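# Raise the tap lever to its top position

## Task

Push the tap's lever upward until it sits at the very top of its travel, and leave it there once the robot lets go.

## Robot and tools

Robot: two arms, left_arm and right_arm, each ending in a two-finger gripper. Calibrated bases in the scene frame: left_arm at (-0.001, +0.233, 0) m, right_arm at (+0.016, -0.224, 0) m, both turned only slightly about z. A camera stand is fixed behind the arms. Cameras: cam_head_left and cam_head_right (fixed on one bar behind the arms), cam_left_wrist and cam_right_wrist; all are 672x504. Calibration matrices (K, distortion, T_world_to_cam) came with the session and can be off by a few millimetres and degrees; wrist camera pictures may lag while the arm moves.

Frames. Reported hand positions, orientations, velocities and targets use the scene frame: origin at table-top height halfway between the nominal bases, +x out over the table, +z up, left_arm toward +y. Arm names do not match image sides. Commanded offsets instead follow each arm's own Hand target axes. On a gripper, the fingers point along its +z and open and close along its y. end_effector_position is the spot between the pads, about 1 cm short of the fingertips. Reported poses can be a few centimetres off, and an arm may rest a few centimetres from its command in free air without touching anything.

execute_actions(actions, cameras). actions is a list of actions; each action is a list of up to 15 rows, one row per 1/30 s step; if shorter, its last row is held to fill 15 steps. Every row has 14 numbers in [-1, 1], one shared list for both arms: left dx, dy, dz, rx, ry, rz, opening, then right dx, dy, dz, rx, ry, rz, opening. The six pose numbers are an offset, not a pose: measured from that arm's Hand target at the start of the action, along the Hand target's axes. Rows within one action all count from that same start; the next action counts from the updated Hand target, so repeating a row keeps moving. Scale: 1.0 equals 0.6 m of travel or 180 degrees; rx, ry, rz form one rotation vector. Opening is absolute: +1 fully open (0.094 m), -1 shut. Six zeros re-request the current Hand target; always resend each gripper's wanted opening, since 0 means half open. Images return only for an empty list or when cameras names them (["all"], a list of names, or []).

move(target, speed, blend, opening_speed, grip_force, blocking, cameras). target is one 14-number row, laid out as above, or a list of up to 15 such rows; every row is an offset from the Hand targets at the move's start, not from the previous row. Paths are straight, end together, take at least 0.5 s and are cut off at 10 s. speed: top path speed in m/s, 0.002 to 2.9, default 0.25 (turning up to twice that in rad/s); one value or one per row. blend: corner rounding in metres for lists; 0 stops at each row. opening_speed: opening change per second on the -1..+1 scale, at least 0.2. grip_force: newtons per pad, 10 to 50, persists until changed; lower values close slowly. blocking=false returns after about 0.5 s while the move continues. Moves do not avoid obstacles or the other arm, and grippers lag and overshoot more when fast or nearly straight-armed.

wait(seconds 0 to 10, cameras) lets time pass with commands held. stop(cameras) brakes a running move. zoom_image(camera, region [x0, y0, x1, y1] in pixels, at most 504 by 504) enlarges part of a camera's newest image. finished_scene(scene) ends the current scene, given its number; it is final, so the lever must already be up and stay up untouched.

Results: per arm end_effector_position (m) and end_effector_quat_wxyz, Hand target (the last command after clipping; next offsets start here), Tool commands, grip_measured (same scale as opening, may read up to about 2.5 mm wide when empty), Joint positions (last number is the finger gap in metres), Joint velocities (may say within noise), joint torques (include the arm's own weight; first three wrap at ±28 N m), motor temperatures. Action calls also list hand positions at some steps. A move adds a move: line giving the ending (done = settled within 10 mm and 2 degrees; off_target; moving; held; fault) and limits (paced = pose clipped, held = steps withheld).

Control notes: the commanded orientation is clipped to within 40 degrees of the measured one each step. A gripper that stops short keeps short until the next command; resend the missing distance as an offset. A blocked arm keeps pushing; pull its target back past the gripper to release. Joint limits (rad): waist -2.618 to 3.054, shoulder 0 to 3.142, elbow 0 to 3.142 (straight at 2.901), wrist pitch and yaw ±1.571, wrist roll ±2.094.

Avoid: fast contact with the tap or table (touch slowly, do not aim far beyond the contact point), arms or grippers touching each other, closing a gripper on the other arm, strain on wrist camera cables, routing a path near an arm's own base, knocking anything off the table. Heat builds from pushing unreachable targets, holding loads or stretched arms: MOTOR HOT shows at 75 °C, at 90 °C the arm folds and idles, at 100 °C it collapses.

Each tool is called after "Emit:" as name(argument=value, ...) on one line, values as JSON.

## Session

Emit:
execute_actions(actions=[])

Scene clock: 0.00 s.
left_arm: end_effector_position=(+0.3116, +0.2945, +0.1991) grip_measured=+1.000 end_effector_quat_wxyz=(+0.576, -0.166, +0.794, +0.101) | right_arm: end_effector_position=(+0.3256, -0.2579, +0.1478) grip_measured=+1.000 end_effector_quat_wxyz=(+0.481, +0.144, +0.857, -0.116)
Joint positions: left_arm=[-0.001 0.807 0.451 0.01 -0.376 -0.164 0.094] | right_arm=[0.211 0.941 0.495 -0.165 0.471 0.237 0.094]
Joint velocities: within noise
Joint torques (N m): no reading
Motor temperatures (°C): left_arm=[32 31 39 33 29 28 27] | right_arm=[30 30 34 30 28 27 28]
Heat: left arm: 39 °C; right arm: 34 °C.
Hand target: left_arm +0.3129, +0.2949, +0.2096; +0.587, -0.168, +0.786, +0.099 | right_arm +0.3260, -0.2586, +0.1524; +0.485, +0.146, +0.855, -0.117
Tool commands: left_gripper/opening=+1.0 right_gripper/opening=+1.0

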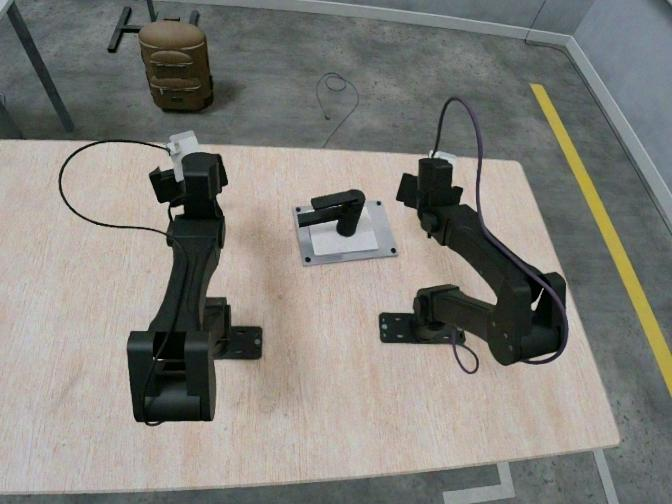

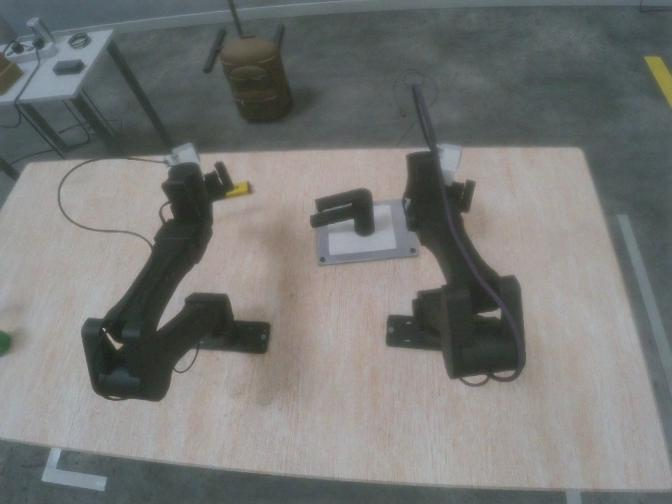

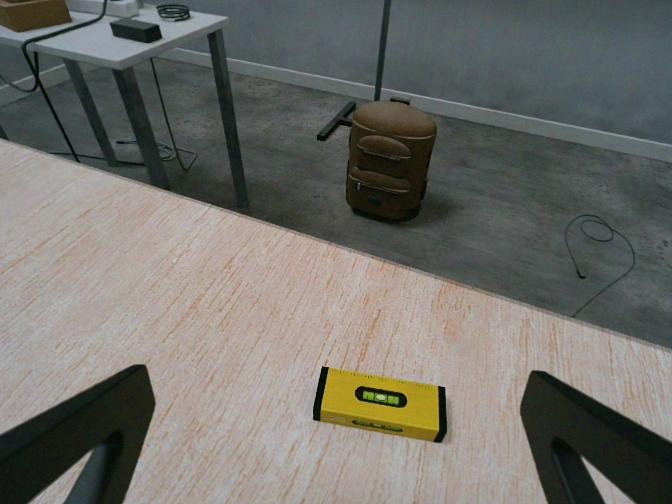

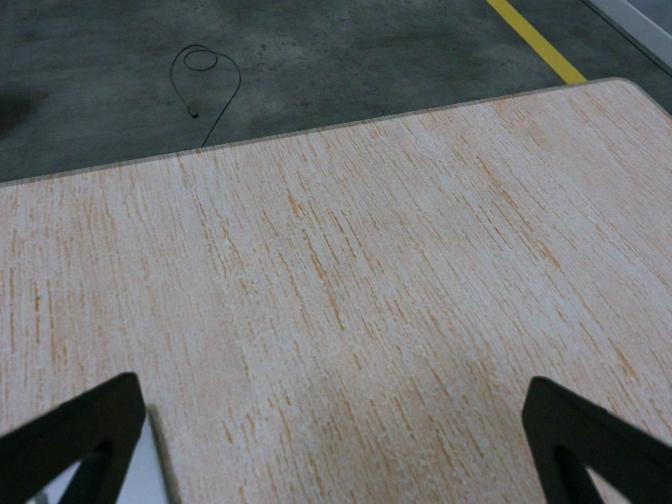

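Emit:
zoom_image(camera="cam_head_left", region=[280, 170, 410, 280])

Emit:
zoom_image(camera="cam_head_right", region=[300, 170, 430, 280])

Scaled by 3.877 from the camera's 672x504 image, which has a finer 960x720 frame.

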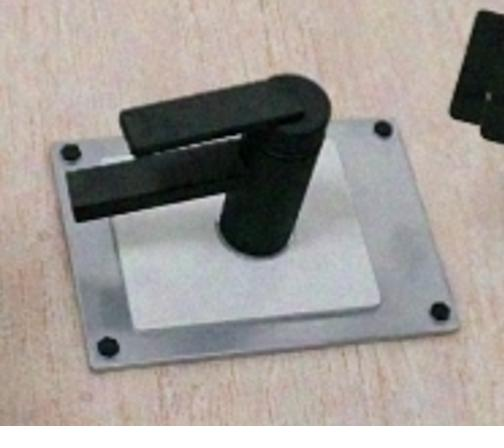

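Scaled by 3.877 from the camera's 672x504 image, which has a finer 960x720 frame.

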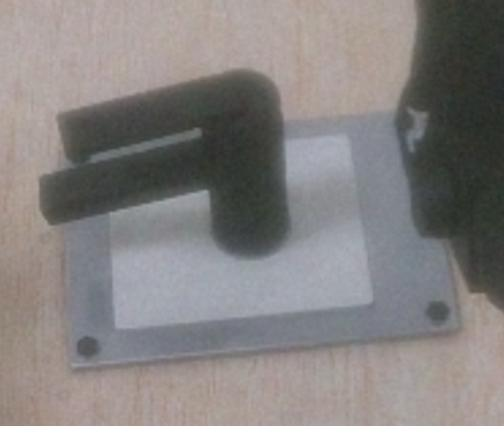

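Emit:
move(target=[[0,0,0,0,0,0,1,-0.225,0.025,-0.308,-0.2,0.075,-0.27,1],[0,0,0,0,0,0,1,-0.101,0.382,-0.363,-0.393,0.15,-0.544,1]], blend=0.03, cameras=["all"])

Scene clock: 57.63 s.
left_arm: end_effector_position=(+0.3116, +0.2945, +0.1991) grip_measured=+1.000 end_effector_quat_wxyz=(+0.576, -0.166, +0.794, +0.101) | right_arm: end_effector_position=(+0.2667, +0.0171, +0.2954) grip_measured=+1.000 end_effector_quat_wxyz=(-0.201, +0.725, -0.657, -0.044)
Joint positions: left_arm=[-0.001 0.807 0.451 0.01 -0.376 -0.164 0.094] | right_arm=[0.748 1.665 2.033 -1.548 -0.142 -0.95 0.094]
Joint torques (N m): left_arm=[0.03 -1.59 9.47 1.79 -0.08 0] | right_arm=[0.1 -5.96 6.65 1.05 -0.23 -0.13]
Motor temperatures (°C): left_arm=[32 31 41 44 29 28 27] | right_arm=[30 30 38 33 28 27 28]
Heat: left arm: 44 °C; right arm: 38 °C.
Hand target: left_arm +0.3129, +0.2949, +0.2096; +0.587, -0.168, +0.786, +0.099 | right_arm +0.2654, +0.0206, +0.3008; -0.056, +0.750, -0.656, -0.066
Off the commanded pose: left_arm 0.011 m, 2 deg | right_arm 0.007 m, 17 deg.
joint sent to its limit (right arm) — joint 4 (wrist pitch), lower limit. The joint targets are off in orientation, not in position.
move: off_target (left_arm, right_arm)
camera_calibration:
cam_right_wrist: T_world_to_cam=[[0.970657, 0.0573942, 0.233517, -0.328096], [0.0358679, -0.994792, 0.09541, 0.0160774], [0.237777, -0.0842347, -0.96766, 0.309083], [0, 0, 0, 1]] pos_world=[0.244399, 0.0608599, 0.374169]

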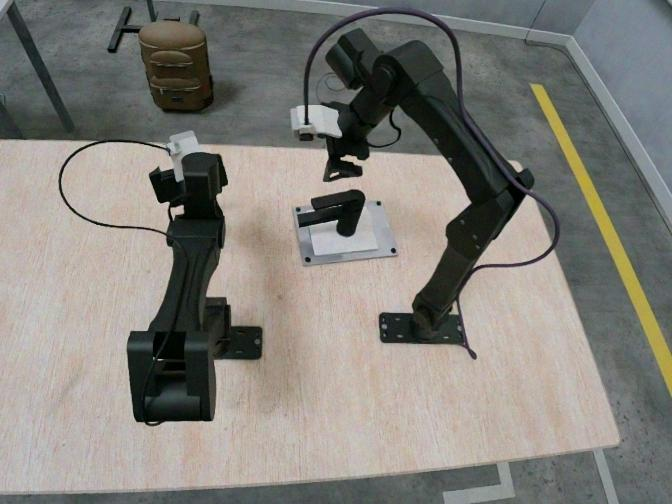

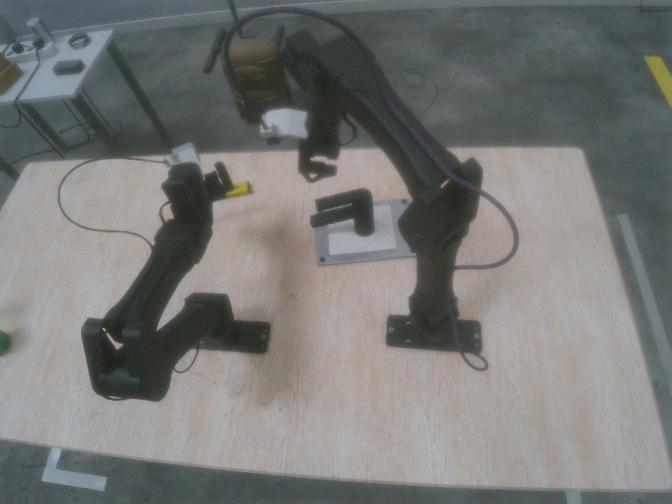

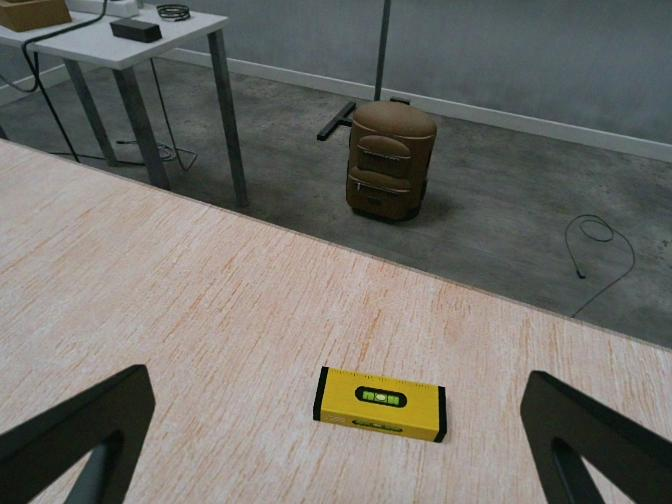

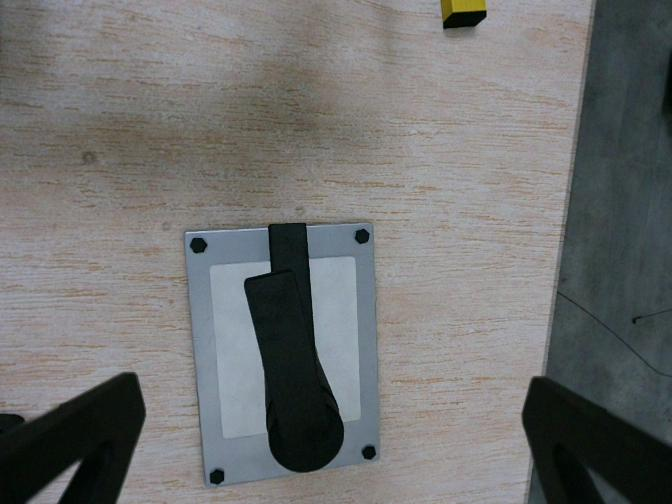

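Emit:
move(target=[0,0,0,0,0,0,1,0.044,0.003,0.146,0,-0.067,-0.036,1], speed=0.15, cameras=["all"])

Scene clock: 69.40 s.
left_arm: end_effector_position=(+0.3116, +0.2945, +0.1991) grip_measured=+1.000 end_effector_quat_wxyz=(+0.576, -0.166, +0.794, +0.101) | right_arm: end_effector_position=(+0.2657, +0.0073, +0.2138) grip_measured=+1.000 end_effector_quat_wxyz=(-0.130, +0.773, -0.607, -0.130)
Joint positions: left_arm=[-0.001 0.807 0.451 0.01 -0.376 -0.164 0.094] | right_arm=[0.629 1.696 1.74 -1.448 -0.331 -1.212 0.094]
Joint torques (N m): left_arm=[0.05 -1.61 9.46 1.79 -0.08 0] | right_arm=[-0.38 -6.65 4.55 0.79 -0.46 -0.11]
Heat: left arm: 45 °C; right arm: 37 °C.
Hand target: left_arm +0.3129, +0.2949, +0.2096; +0.587, -0.168, +0.786, +0.099 | right_arm +0.2650, +0.0095, +0.2100; -0.128, +0.774, -0.603, -0.141
Off the commanded pose: left_arm 0.011 m, 2 deg | right_arm 0.004 m, 1 deg.
move: off_target (left_arm)
camera_calibration:
cam_right_wrist: T_world_to_cam=[[0.971595, 0.232788, 0.0425841, -0.268286], [0.229247, -0.970493, 0.0747643, -0.0329436], [0.0587318, -0.0628783, -0.996292, 0.283097], [0, 0, 0, 1]] pos_world=[0.251591, 0.0482829, 0.295935]

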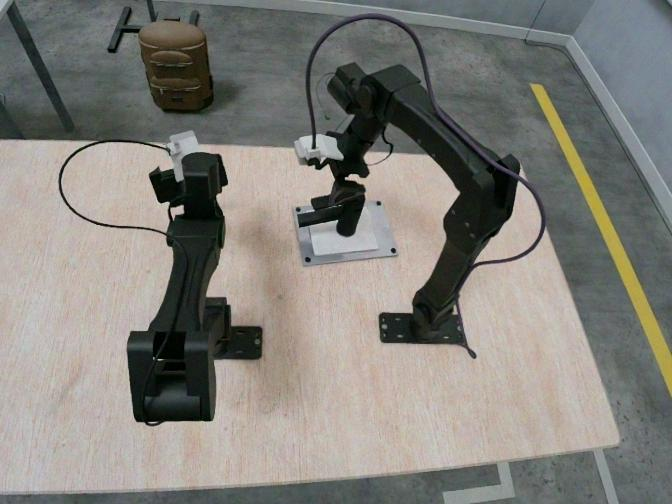

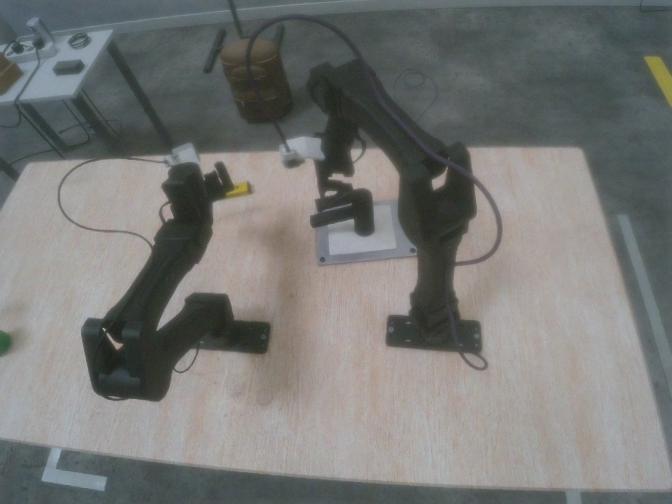

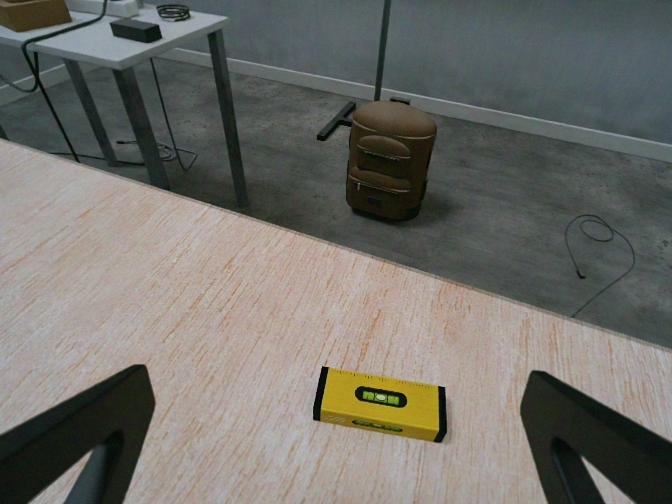

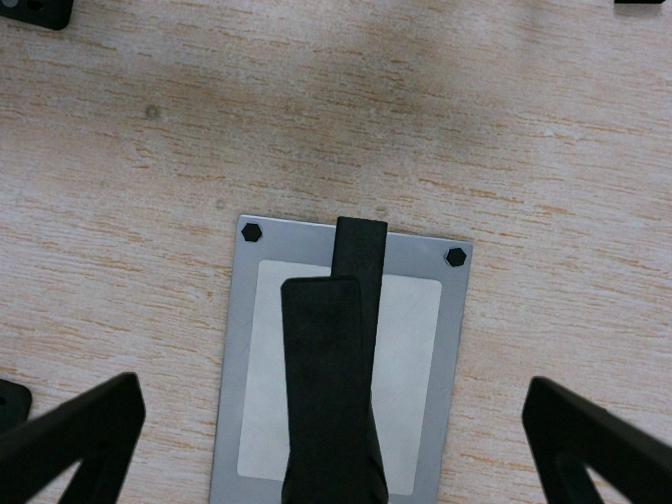

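Emit:
move(target=[0,0,0,0,0,0,1,0.0385,0.008,0.0957,0,0,0,1], speed=0.08, cameras=["cam_right_wrist","cam_head_left","cam_head_right"])

Emit:
zoom_image(camera="cam_head_right", region=[270, 130, 430, 280])

Emit:
zoom_image(camera="cam_head_left", region=[270, 130, 430, 280])

Scene clock: 76.30 s.
left_arm: end_effector_position=(+0.3116, +0.2945, +0.1991) grip_measured=+1.000 end_effector_quat_wxyz=(+0.576, -0.166, +0.794, +0.101) | right_arm: end_effector_position=(+0.2656, +0.0076, +0.1417) grip_measured=+1.000 end_effector_quat_wxyz=(-0.115, +0.773, -0.609, -0.136)
Joint positions: left_arm=[-0.001 0.807 0.451 0.01 -0.376 -0.164 0.094] | right_arm=[0.629 1.687 1.445 -1.194 -0.332 -1.212 0.094]
Joint torques (N m): left_arm=[0.05 -1.61 9.47 1.8 -0.08 0.01] | right_arm=[-0.14 -9.91 4.44 0.77 -0.44 -0.08]
Heat: left arm: 45 °C; right arm: 36 °C.
Hand target: left_arm +0.3129, +0.2949, +0.2096; +0.587, -0.168, +0.786, +0.099 | right_arm +0.2620, +0.0087, +0.1481; -0.128, +0.774, -0.604, -0.141
Off the commanded pose: left_arm 0.011 m, 2 deg | right_arm 0.007 m, 2 deg.
move: off_target (left_arm)
camera_calibration:
cam_right_wrist: T_world_to_cam=[[0.972216, 0.233816, 0.0112044, -0.260878], [0.232082, -0.969044, 0.084212, -0.0294424], [0.0305476, -0.0792719, -0.996385, 0.218861], [0, 0, 0, 1]] pos_world=[0.253777, 0.0498158, 0.223473]
Images, in order (width x height): cam_head_left 672x504, cam_head_right 672x504, cam_right_wrist 672x504.

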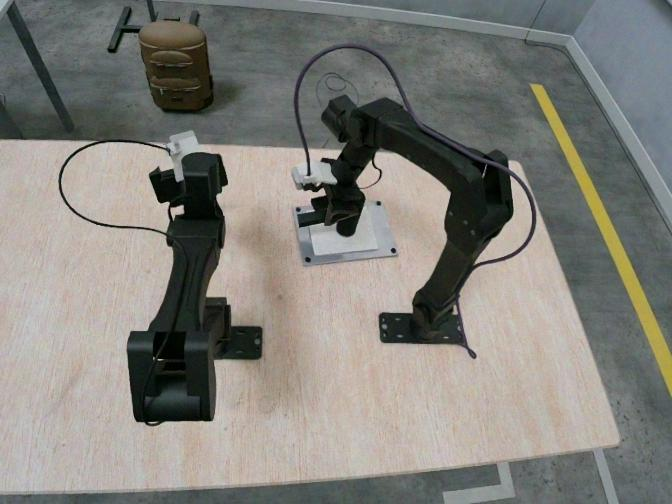

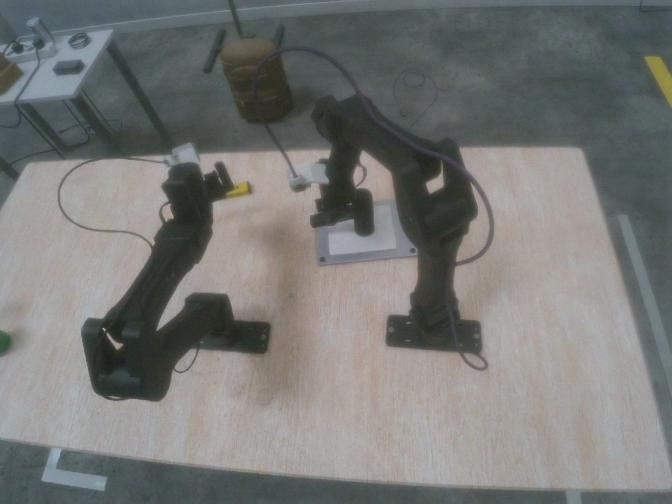

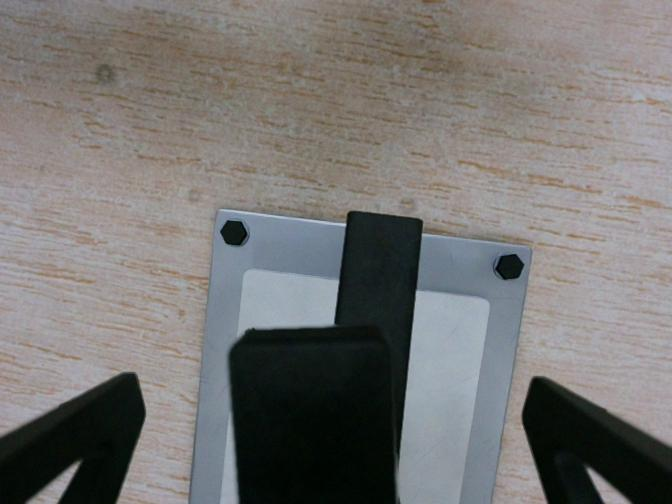

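Scaled by 3.150 from the camera's 672x504 image, which has a finer 960x720 frame.

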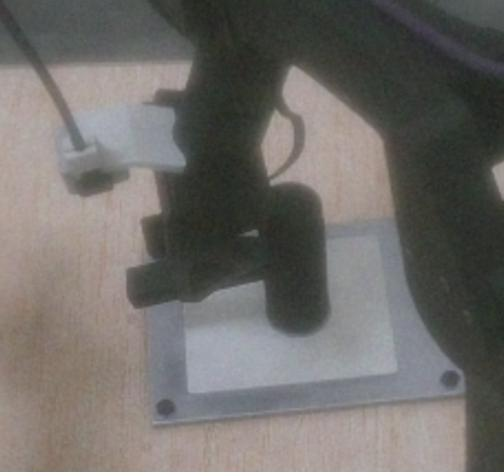

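Scaled by 3.150 from the camera's 672x504 image, which has a finer 960x720 frame.

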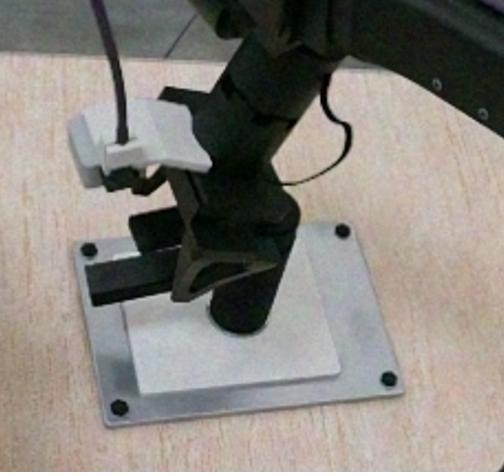

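Emit:
move(target=[[0,0,0,0,0,0,1,0,0.007,0,0,0,0,1],[0,0,0,0,0,0,1,0,0.007,0,0,0,0,-0.5]], speed=0.05, opening_speed=0.4, cameras=["cam_right_wrist"])

Scene clock: 84.93 s.
left_arm: end_effector_position=(+0.3116, +0.2945, +0.1991) grip_measured=+1.000 end_effector_quat_wxyz=(+0.576, -0.166, +0.794, +0.101) | right_arm: end_effector_position=(+0.2645, +0.0063, +0.1421) grip_measured=-0.402 end_effector_quat_wxyz=(-0.120, +0.779, -0.601, -0.132)
Joint positions: left_arm=[-0.001 0.807 0.451 0.01 -0.376 -0.164 0.094] | right_arm=[0.629 1.672 1.429 -1.184 -0.329 -1.233 0.028]
Joint torques (N m): left_arm=[0.02 -1.62 9.48 1.79 -0.08 0] | right_arm=[0.1 -9.62 4.52 0.69 -0.43 0.21]
Heat: left arm: 46 °C; right arm: 36 °C.
Hand target: left_arm +0.3129, +0.2949, +0.2096; +0.587, -0.168, +0.786, +0.099 | right_arm +0.2579, +0.0077, +0.1479; -0.128, +0.774, -0.603, -0.141
Off the commanded pose: left_arm 0.011 m, 2 deg | right_arm 0.009 m, 2 deg.
move: off_target (left_arm)
camera_calibration:
cam_right_wrist: T_world_to_cam=[[0.967304, 0.251978, 0.0288161, -0.260804], [0.248835, -0.964874, 0.0842585, -0.0349502], [0.0490352, -0.0743331, -0.996027, 0.214247], [0, 0, 0, 1]] pos_world=[0.250468, 0.04792, 0.223856]
Images, in order (width x height): cam_right_wrist 672x504.

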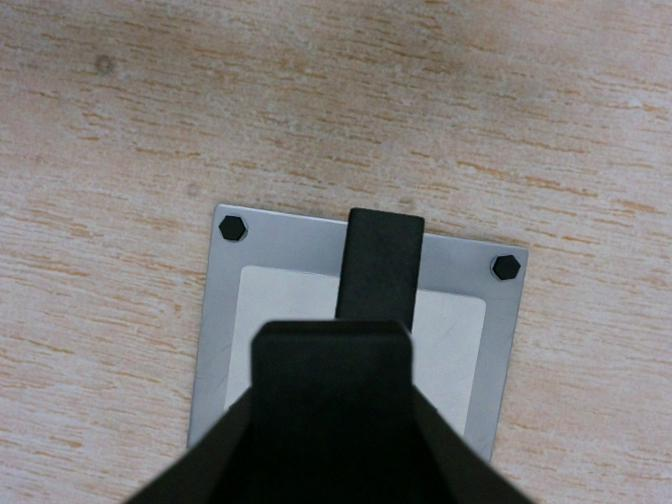

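Emit:
move(target=[0,0,0,0,0,0,1,-0.0078,0,-0.0298,0,-0.083,0,-0.5], speed=0.05, cameras=["cam_right_wrist","cam_head_left","cam_head_right"])

Emit:
zoom_image(camera="cam_head_right", region=[270, 130, 430, 280])

Emit:
zoom_image(camera="cam_head_left", region=[270, 130, 430, 280])

Scene clock: 92.87 s.
left_arm: end_effector_position=(+0.3116, +0.2945, +0.1991) grip_measured=+1.000 end_effector_quat_wxyz=(+0.576, -0.166, +0.794, +0.101) | right_arm: end_effector_position=(+0.2654, +0.0052, +0.1494) grip_measured=-0.407 end_effector_quat_wxyz=(-0.184, +0.759, -0.584, -0.221)
Joint positions: left_arm=[-0.001 0.807 0.451 0.01 -0.376 -0.164 0.094] | right_arm=[0.508 1.643 1.353 -1.131 -0.567 -1.337 0.028]
Joint torques (N m): left_arm=[0.03 -1.61 9.47 1.79 -0.08 0] | right_arm=[-1.32 -10.81 5.04 0.5 -0.93 0.06]
Heat: left arm: 46 °C; right arm: 36 °C.
Hand target: left_arm +0.3129, +0.2949, +0.2096; +0.587, -0.168, +0.786, +0.099 | right_arm +0.2579, +0.0054, +0.1662; -0.205, +0.749, -0.582, -0.240
Off the commanded pose: left_arm 0.011 m, 2 deg | right_arm 0.018 m, 3 deg.
move: off_target (left_arm, right_arm)
camera_calibration:
cam_right_wrist: T_world_to_cam=[[0.967146, 0.253255, 0.0221431, -0.260563], [0.253794, -0.956801, -0.14185, -0.0044455], [-0.0147377, 0.142809, -0.98964, 0.236151], [0, 0, 0, 1]] pos_world=[0.256611, 0.0280108, 0.238844]
Images, in order (width x height): cam_head_left 672x504, cam_head_right 672x504, cam_right_wrist 672x504.

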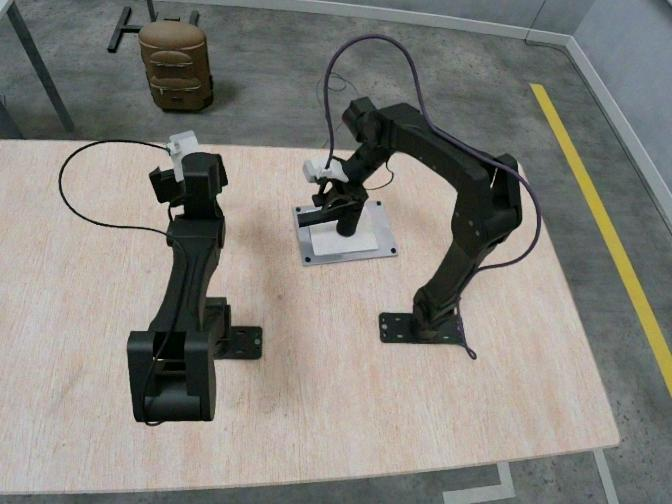

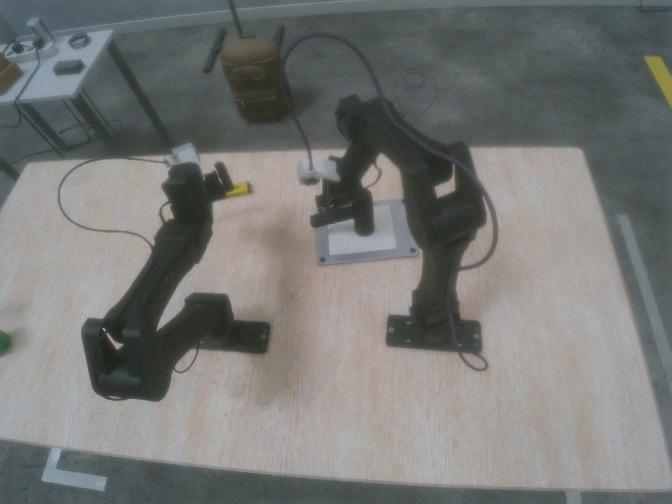

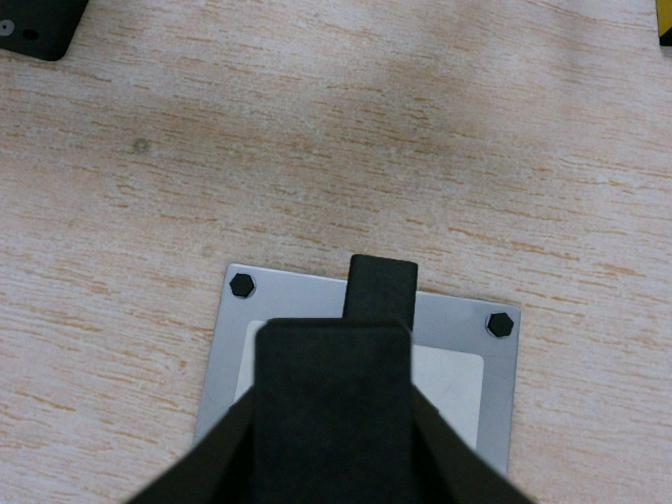

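Scaled by 3.150 from the camera's 672x504 image, which has a finer 960x720 frame.

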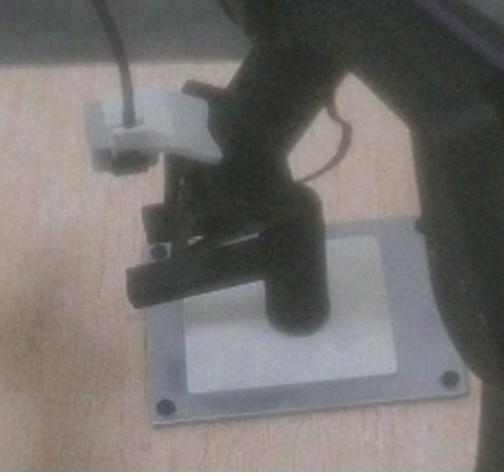

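Scaled by 3.150 from the camera's 672x504 image, which has a finer 960x720 frame.

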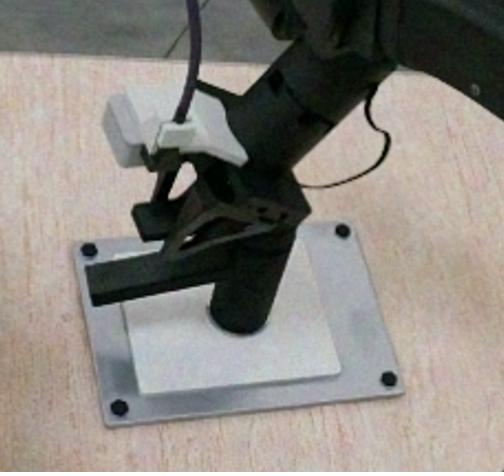

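Emit:
move(target=[0,0,0,0,0,0,1,-0.0078,0,-0.0298,0,-0.083,0,-0.5], speed=0.05, cameras=["cam_right_wrist","cam_head_left","cam_head_right"])

Emit:
zoom_image(camera="cam_head_right", region=[270, 130, 430, 280])

Emit:
zoom_image(camera="cam_head_left", region=[270, 130, 430, 280])

Scene clock: 101.30 s.
left_arm: end_effector_position=(+0.3116, +0.2945, +0.1991) grip_measured=+1.000 end_effector_quat_wxyz=(+0.576, -0.166, +0.794, +0.101) | right_arm: end_effector_position=(+0.2654, +0.0010, +0.1670) grip_measured=-0.407 end_effector_quat_wxyz=(-0.261, +0.725, -0.553, -0.317)
Joint positions: left_arm=[-0.001 0.807 0.451 0.01 -0.376 -0.164 0.094] | right_arm=[0.376 1.637 1.294 -1.129 -0.843 -1.475 0.028]
Joint torques (N m): left_arm=[0.05 -1.59 9.47 1.79 -0.08 0.01] | right_arm=[-1.83 -9.85 5.04 0.22 -1.07 -0.05]
Heat: left arm: 47 °C; right arm: 36 °C.
Hand target: left_arm +0.3129, +0.2949, +0.2096; +0.587, -0.168, +0.786, +0.099 | right_arm +0.2591, -0.0015, +0.1833; -0.279, +0.712, -0.550, -0.336
Off the commanded pose: left_arm 0.011 m, 2 deg | right_arm 0.018 m, 3 deg.
move: off_target (left_arm, right_arm)
camera_calibration:
cam_right_wrist: T_world_to_cam=[[0.966673, 0.254398, 0.0287354, -0.260853], [0.244817, -0.885715, -0.394427, 0.0384911], [-0.0748902, 0.388317, -0.918478, 0.258023], [0, 0, 0, 1]] pos_world=[0.26206, 0.000257995, 0.259666]
Images, in order (width x height): cam_head_left 672x504, cam_head_right 672x504, cam_right_wrist 672x504.

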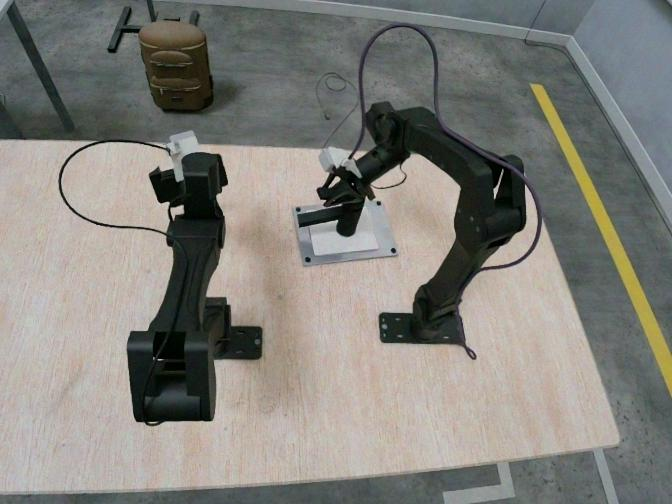

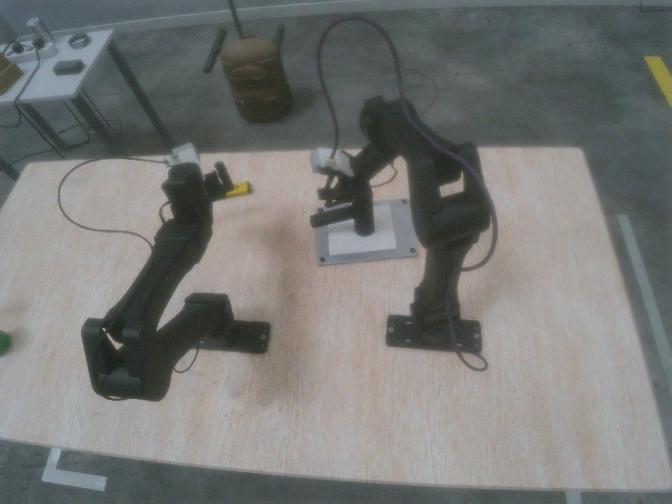

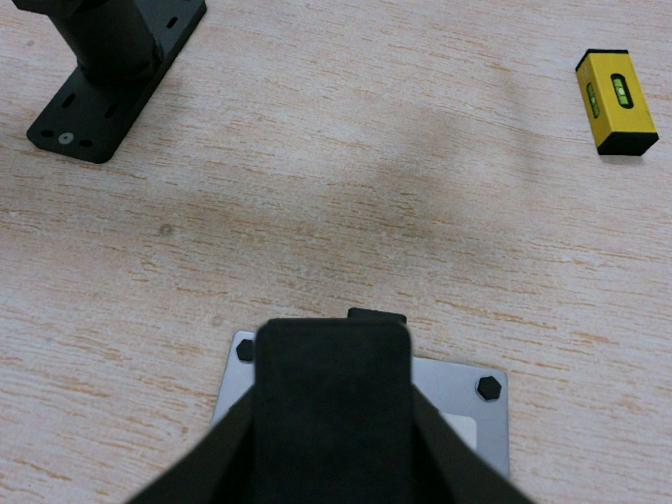

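Scaled by 3.150 from the camera's 672x504 image, which has a finer 960x720 frame.

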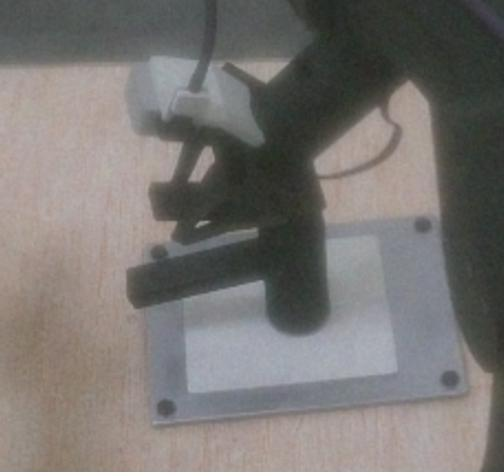

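Scaled by 3.150 from the camera's 672x504 image, which has a finer 960x720 frame.

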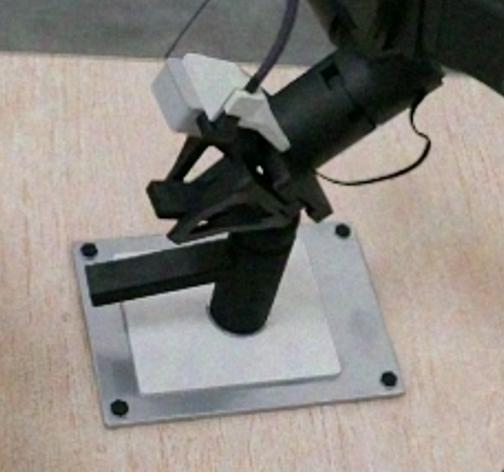

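Emit:
move(target=[0,0,0,0,0,0,1,-0.0078,0,-0.0298,0,-0.083,0,-0.5], speed=0.05, cameras=["cam_right_wrist","cam_head_left","cam_head_right"])

Emit:
zoom_image(camera="cam_head_right", region=[270, 130, 430, 280])

Emit:
zoom_image(camera="cam_head_left", region=[270, 130, 430, 280])

Scene clock: 107.10 s.
left_arm: end_effector_position=(+0.3116, +0.2945, +0.1991) grip_measured=+1.000 end_effector_quat_wxyz=(+0.576, -0.166, +0.794, +0.101) | right_arm: end_effector_position=(+0.2620, -0.0002, +0.1722) grip_measured=-0.407 end_effector_quat_wxyz=(-0.322, +0.699, -0.505, -0.390)
Joint positions: left_arm=[-0.001 0.807 0.451 0.01 -0.376 -0.164 0.094] | right_arm=[0.3 1.682 1.24 -1.154 -1.061 -1.663 0.028]
Joint torques (N m): left_arm=[0.02 -1.61 9.47 1.79 -0.08 0.01] | right_arm=[-4.97 -9.21 5.78 -0.61 -1.69 -0.4]
Heat: left arm: 47 °C; right arm: 36 °C.
Hand target: left_arm +0.3129, +0.2949, +0.2096; +0.587, -0.168, +0.786, +0.099 | right_arm +0.2614, -0.0125, +0.1980; -0.348, +0.662, -0.509, -0.425
Off the commanded pose: left_arm 0.011 m, 2 deg | right_arm 0.029 m, 7 deg.
move: off_target (left_arm, right_arm)
camera_calibration:
cam_right_wrist: T_world_to_cam=[[0.956942, 0.284732, 0.056471, -0.259627], [0.263767, -0.771707, -0.578702, 0.0671825], [-0.121196, 0.568679, -0.813582, 0.257145], [0, 0, 0, 1]] pos_world=[0.261893, -0.0204634, 0.262748]
Images, in order (width x height): cam_head_left 672x504, cam_head_right 672x504, cam_right_wrist 672x504.

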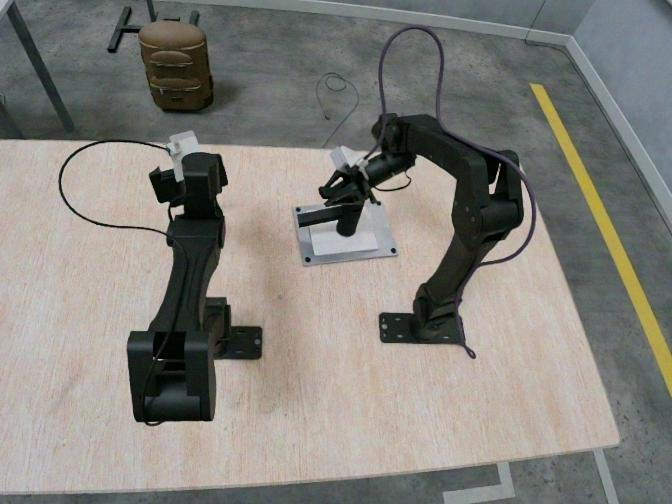

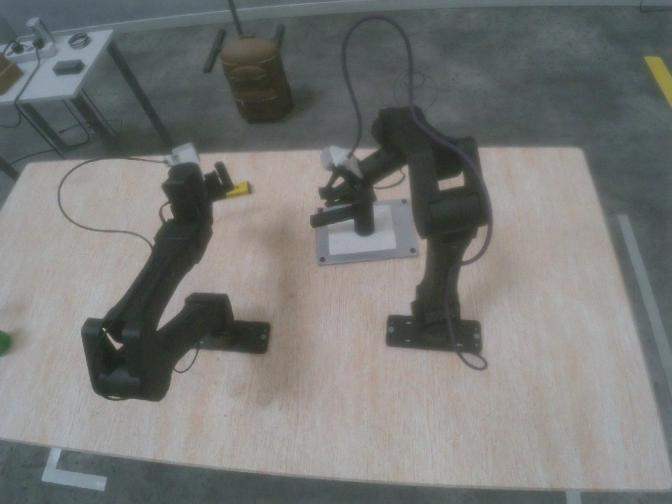

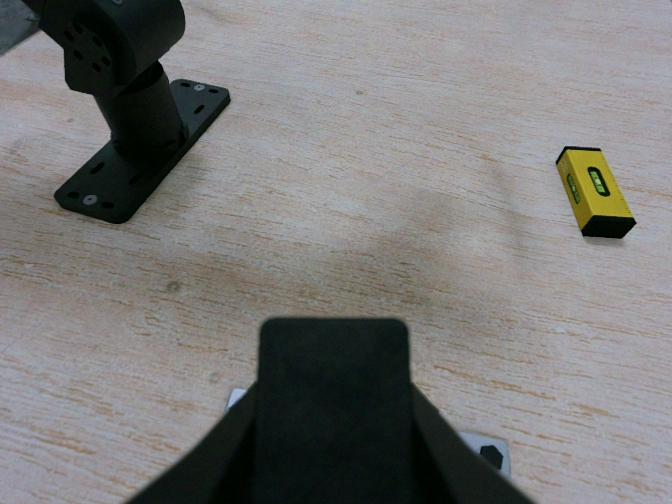

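Scaled by 3.150 from the camera's 672x504 image, which has a finer 960x720 frame.

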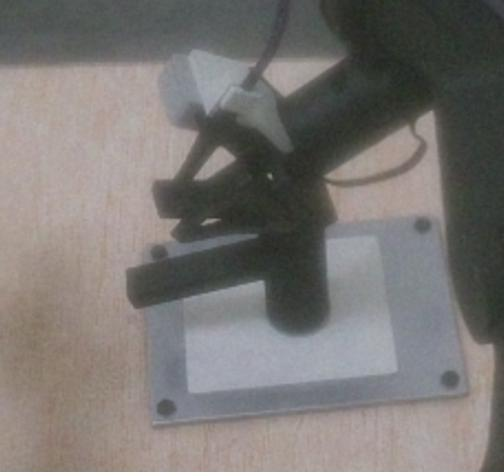

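Scaled by 3.150 from the camera's 672x504 image, which has a finer 960x720 frame.

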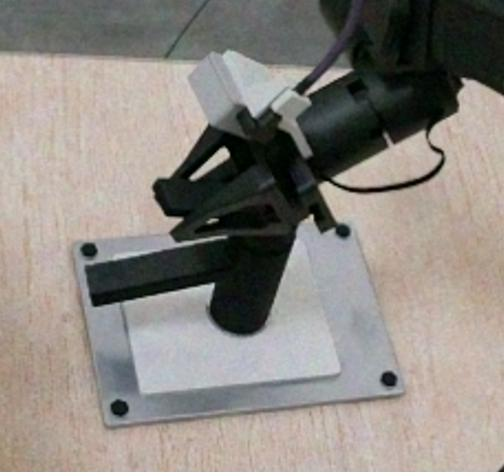

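Emit:
move(target=[0,0,0,0,0,0,1,-0.006,0,-0.0155,0,0,0,-0.5], speed=0.05, cameras=["cam_right_wrist","cam_head_left"])

Emit:
zoom_image(camera="cam_head_left", region=[270, 130, 430, 280])

Scene clock: 110.87 s.
left_arm: end_effector_position=(+0.3116, +0.2945, +0.1991) grip_measured=+1.000 end_effector_quat_wxyz=(+0.576, -0.166, +0.794, +0.101) | right_arm: end_effector_position=(+0.2598, -0.0011, +0.1722) grip_measured=-0.407 end_effector_quat_wxyz=(-0.325, +0.702, -0.496, -0.394)
Joint positions: left_arm=[-0.001 0.807 0.451 0.01 -0.376 -0.164 0.094] | right_arm=[0.295 1.687 1.239 -1.174 -1.071 -1.703 0.028]
Joint torques (N m): left_arm=[0.03 -1.61 9.47 1.79 -0.09 0] | right_arm=[-6.34 -9.61 7.54 -1.03 -1.54 -0.32]
Heat: left arm: 47 °C; right arm: 37 °C.
Hand target: left_arm +0.3129, +0.2949, +0.2096; +0.587, -0.168, +0.786, +0.099 | right_arm +0.2629, -0.0194, +0.2050; -0.348, +0.662, -0.509, -0.425
Off the commanded pose: left_arm 0.011 m, 2 deg | right_arm 0.038 m, 7 deg.
move: off_target (left_arm, right_arm)
camera_calibration:
cam_right_wrist: T_world_to_cam=[[0.952208, 0.298203, 0.0661478, -0.257644], [0.278832, -0.760179, -0.586839, 0.0646227], [-0.124713, 0.577237, -0.806997, 0.257243], [0, 0, 0, 1]] pos_world=[0.259393, -0.0225348, 0.26256]
Images, in order (width x height): cam_head_left 672x504, cam_right_wrist 672x504.

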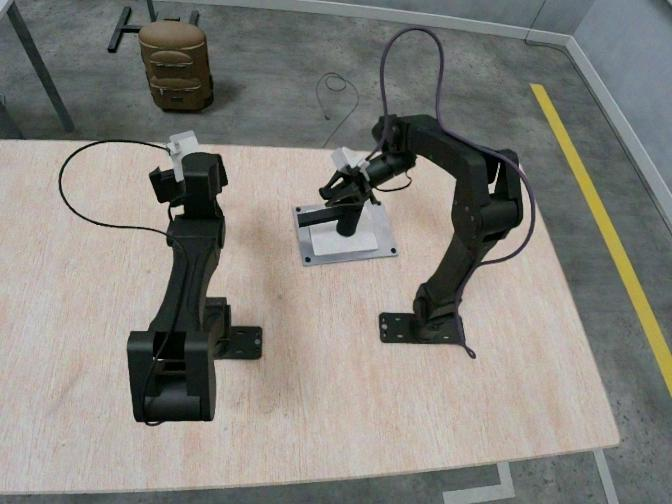

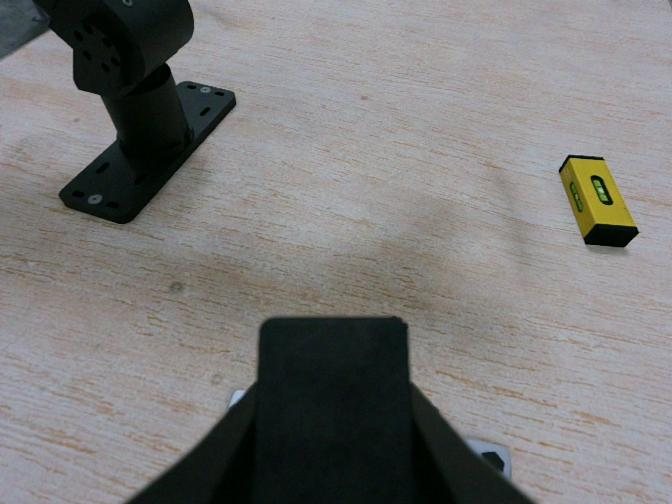

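Scaled by 3.150 from the camera's 672x504 image, which has a finer 960x720 frame.

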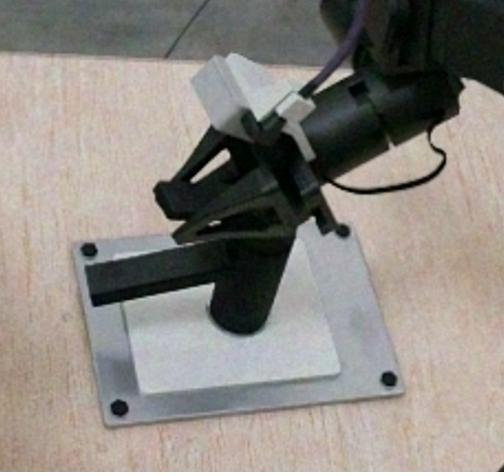

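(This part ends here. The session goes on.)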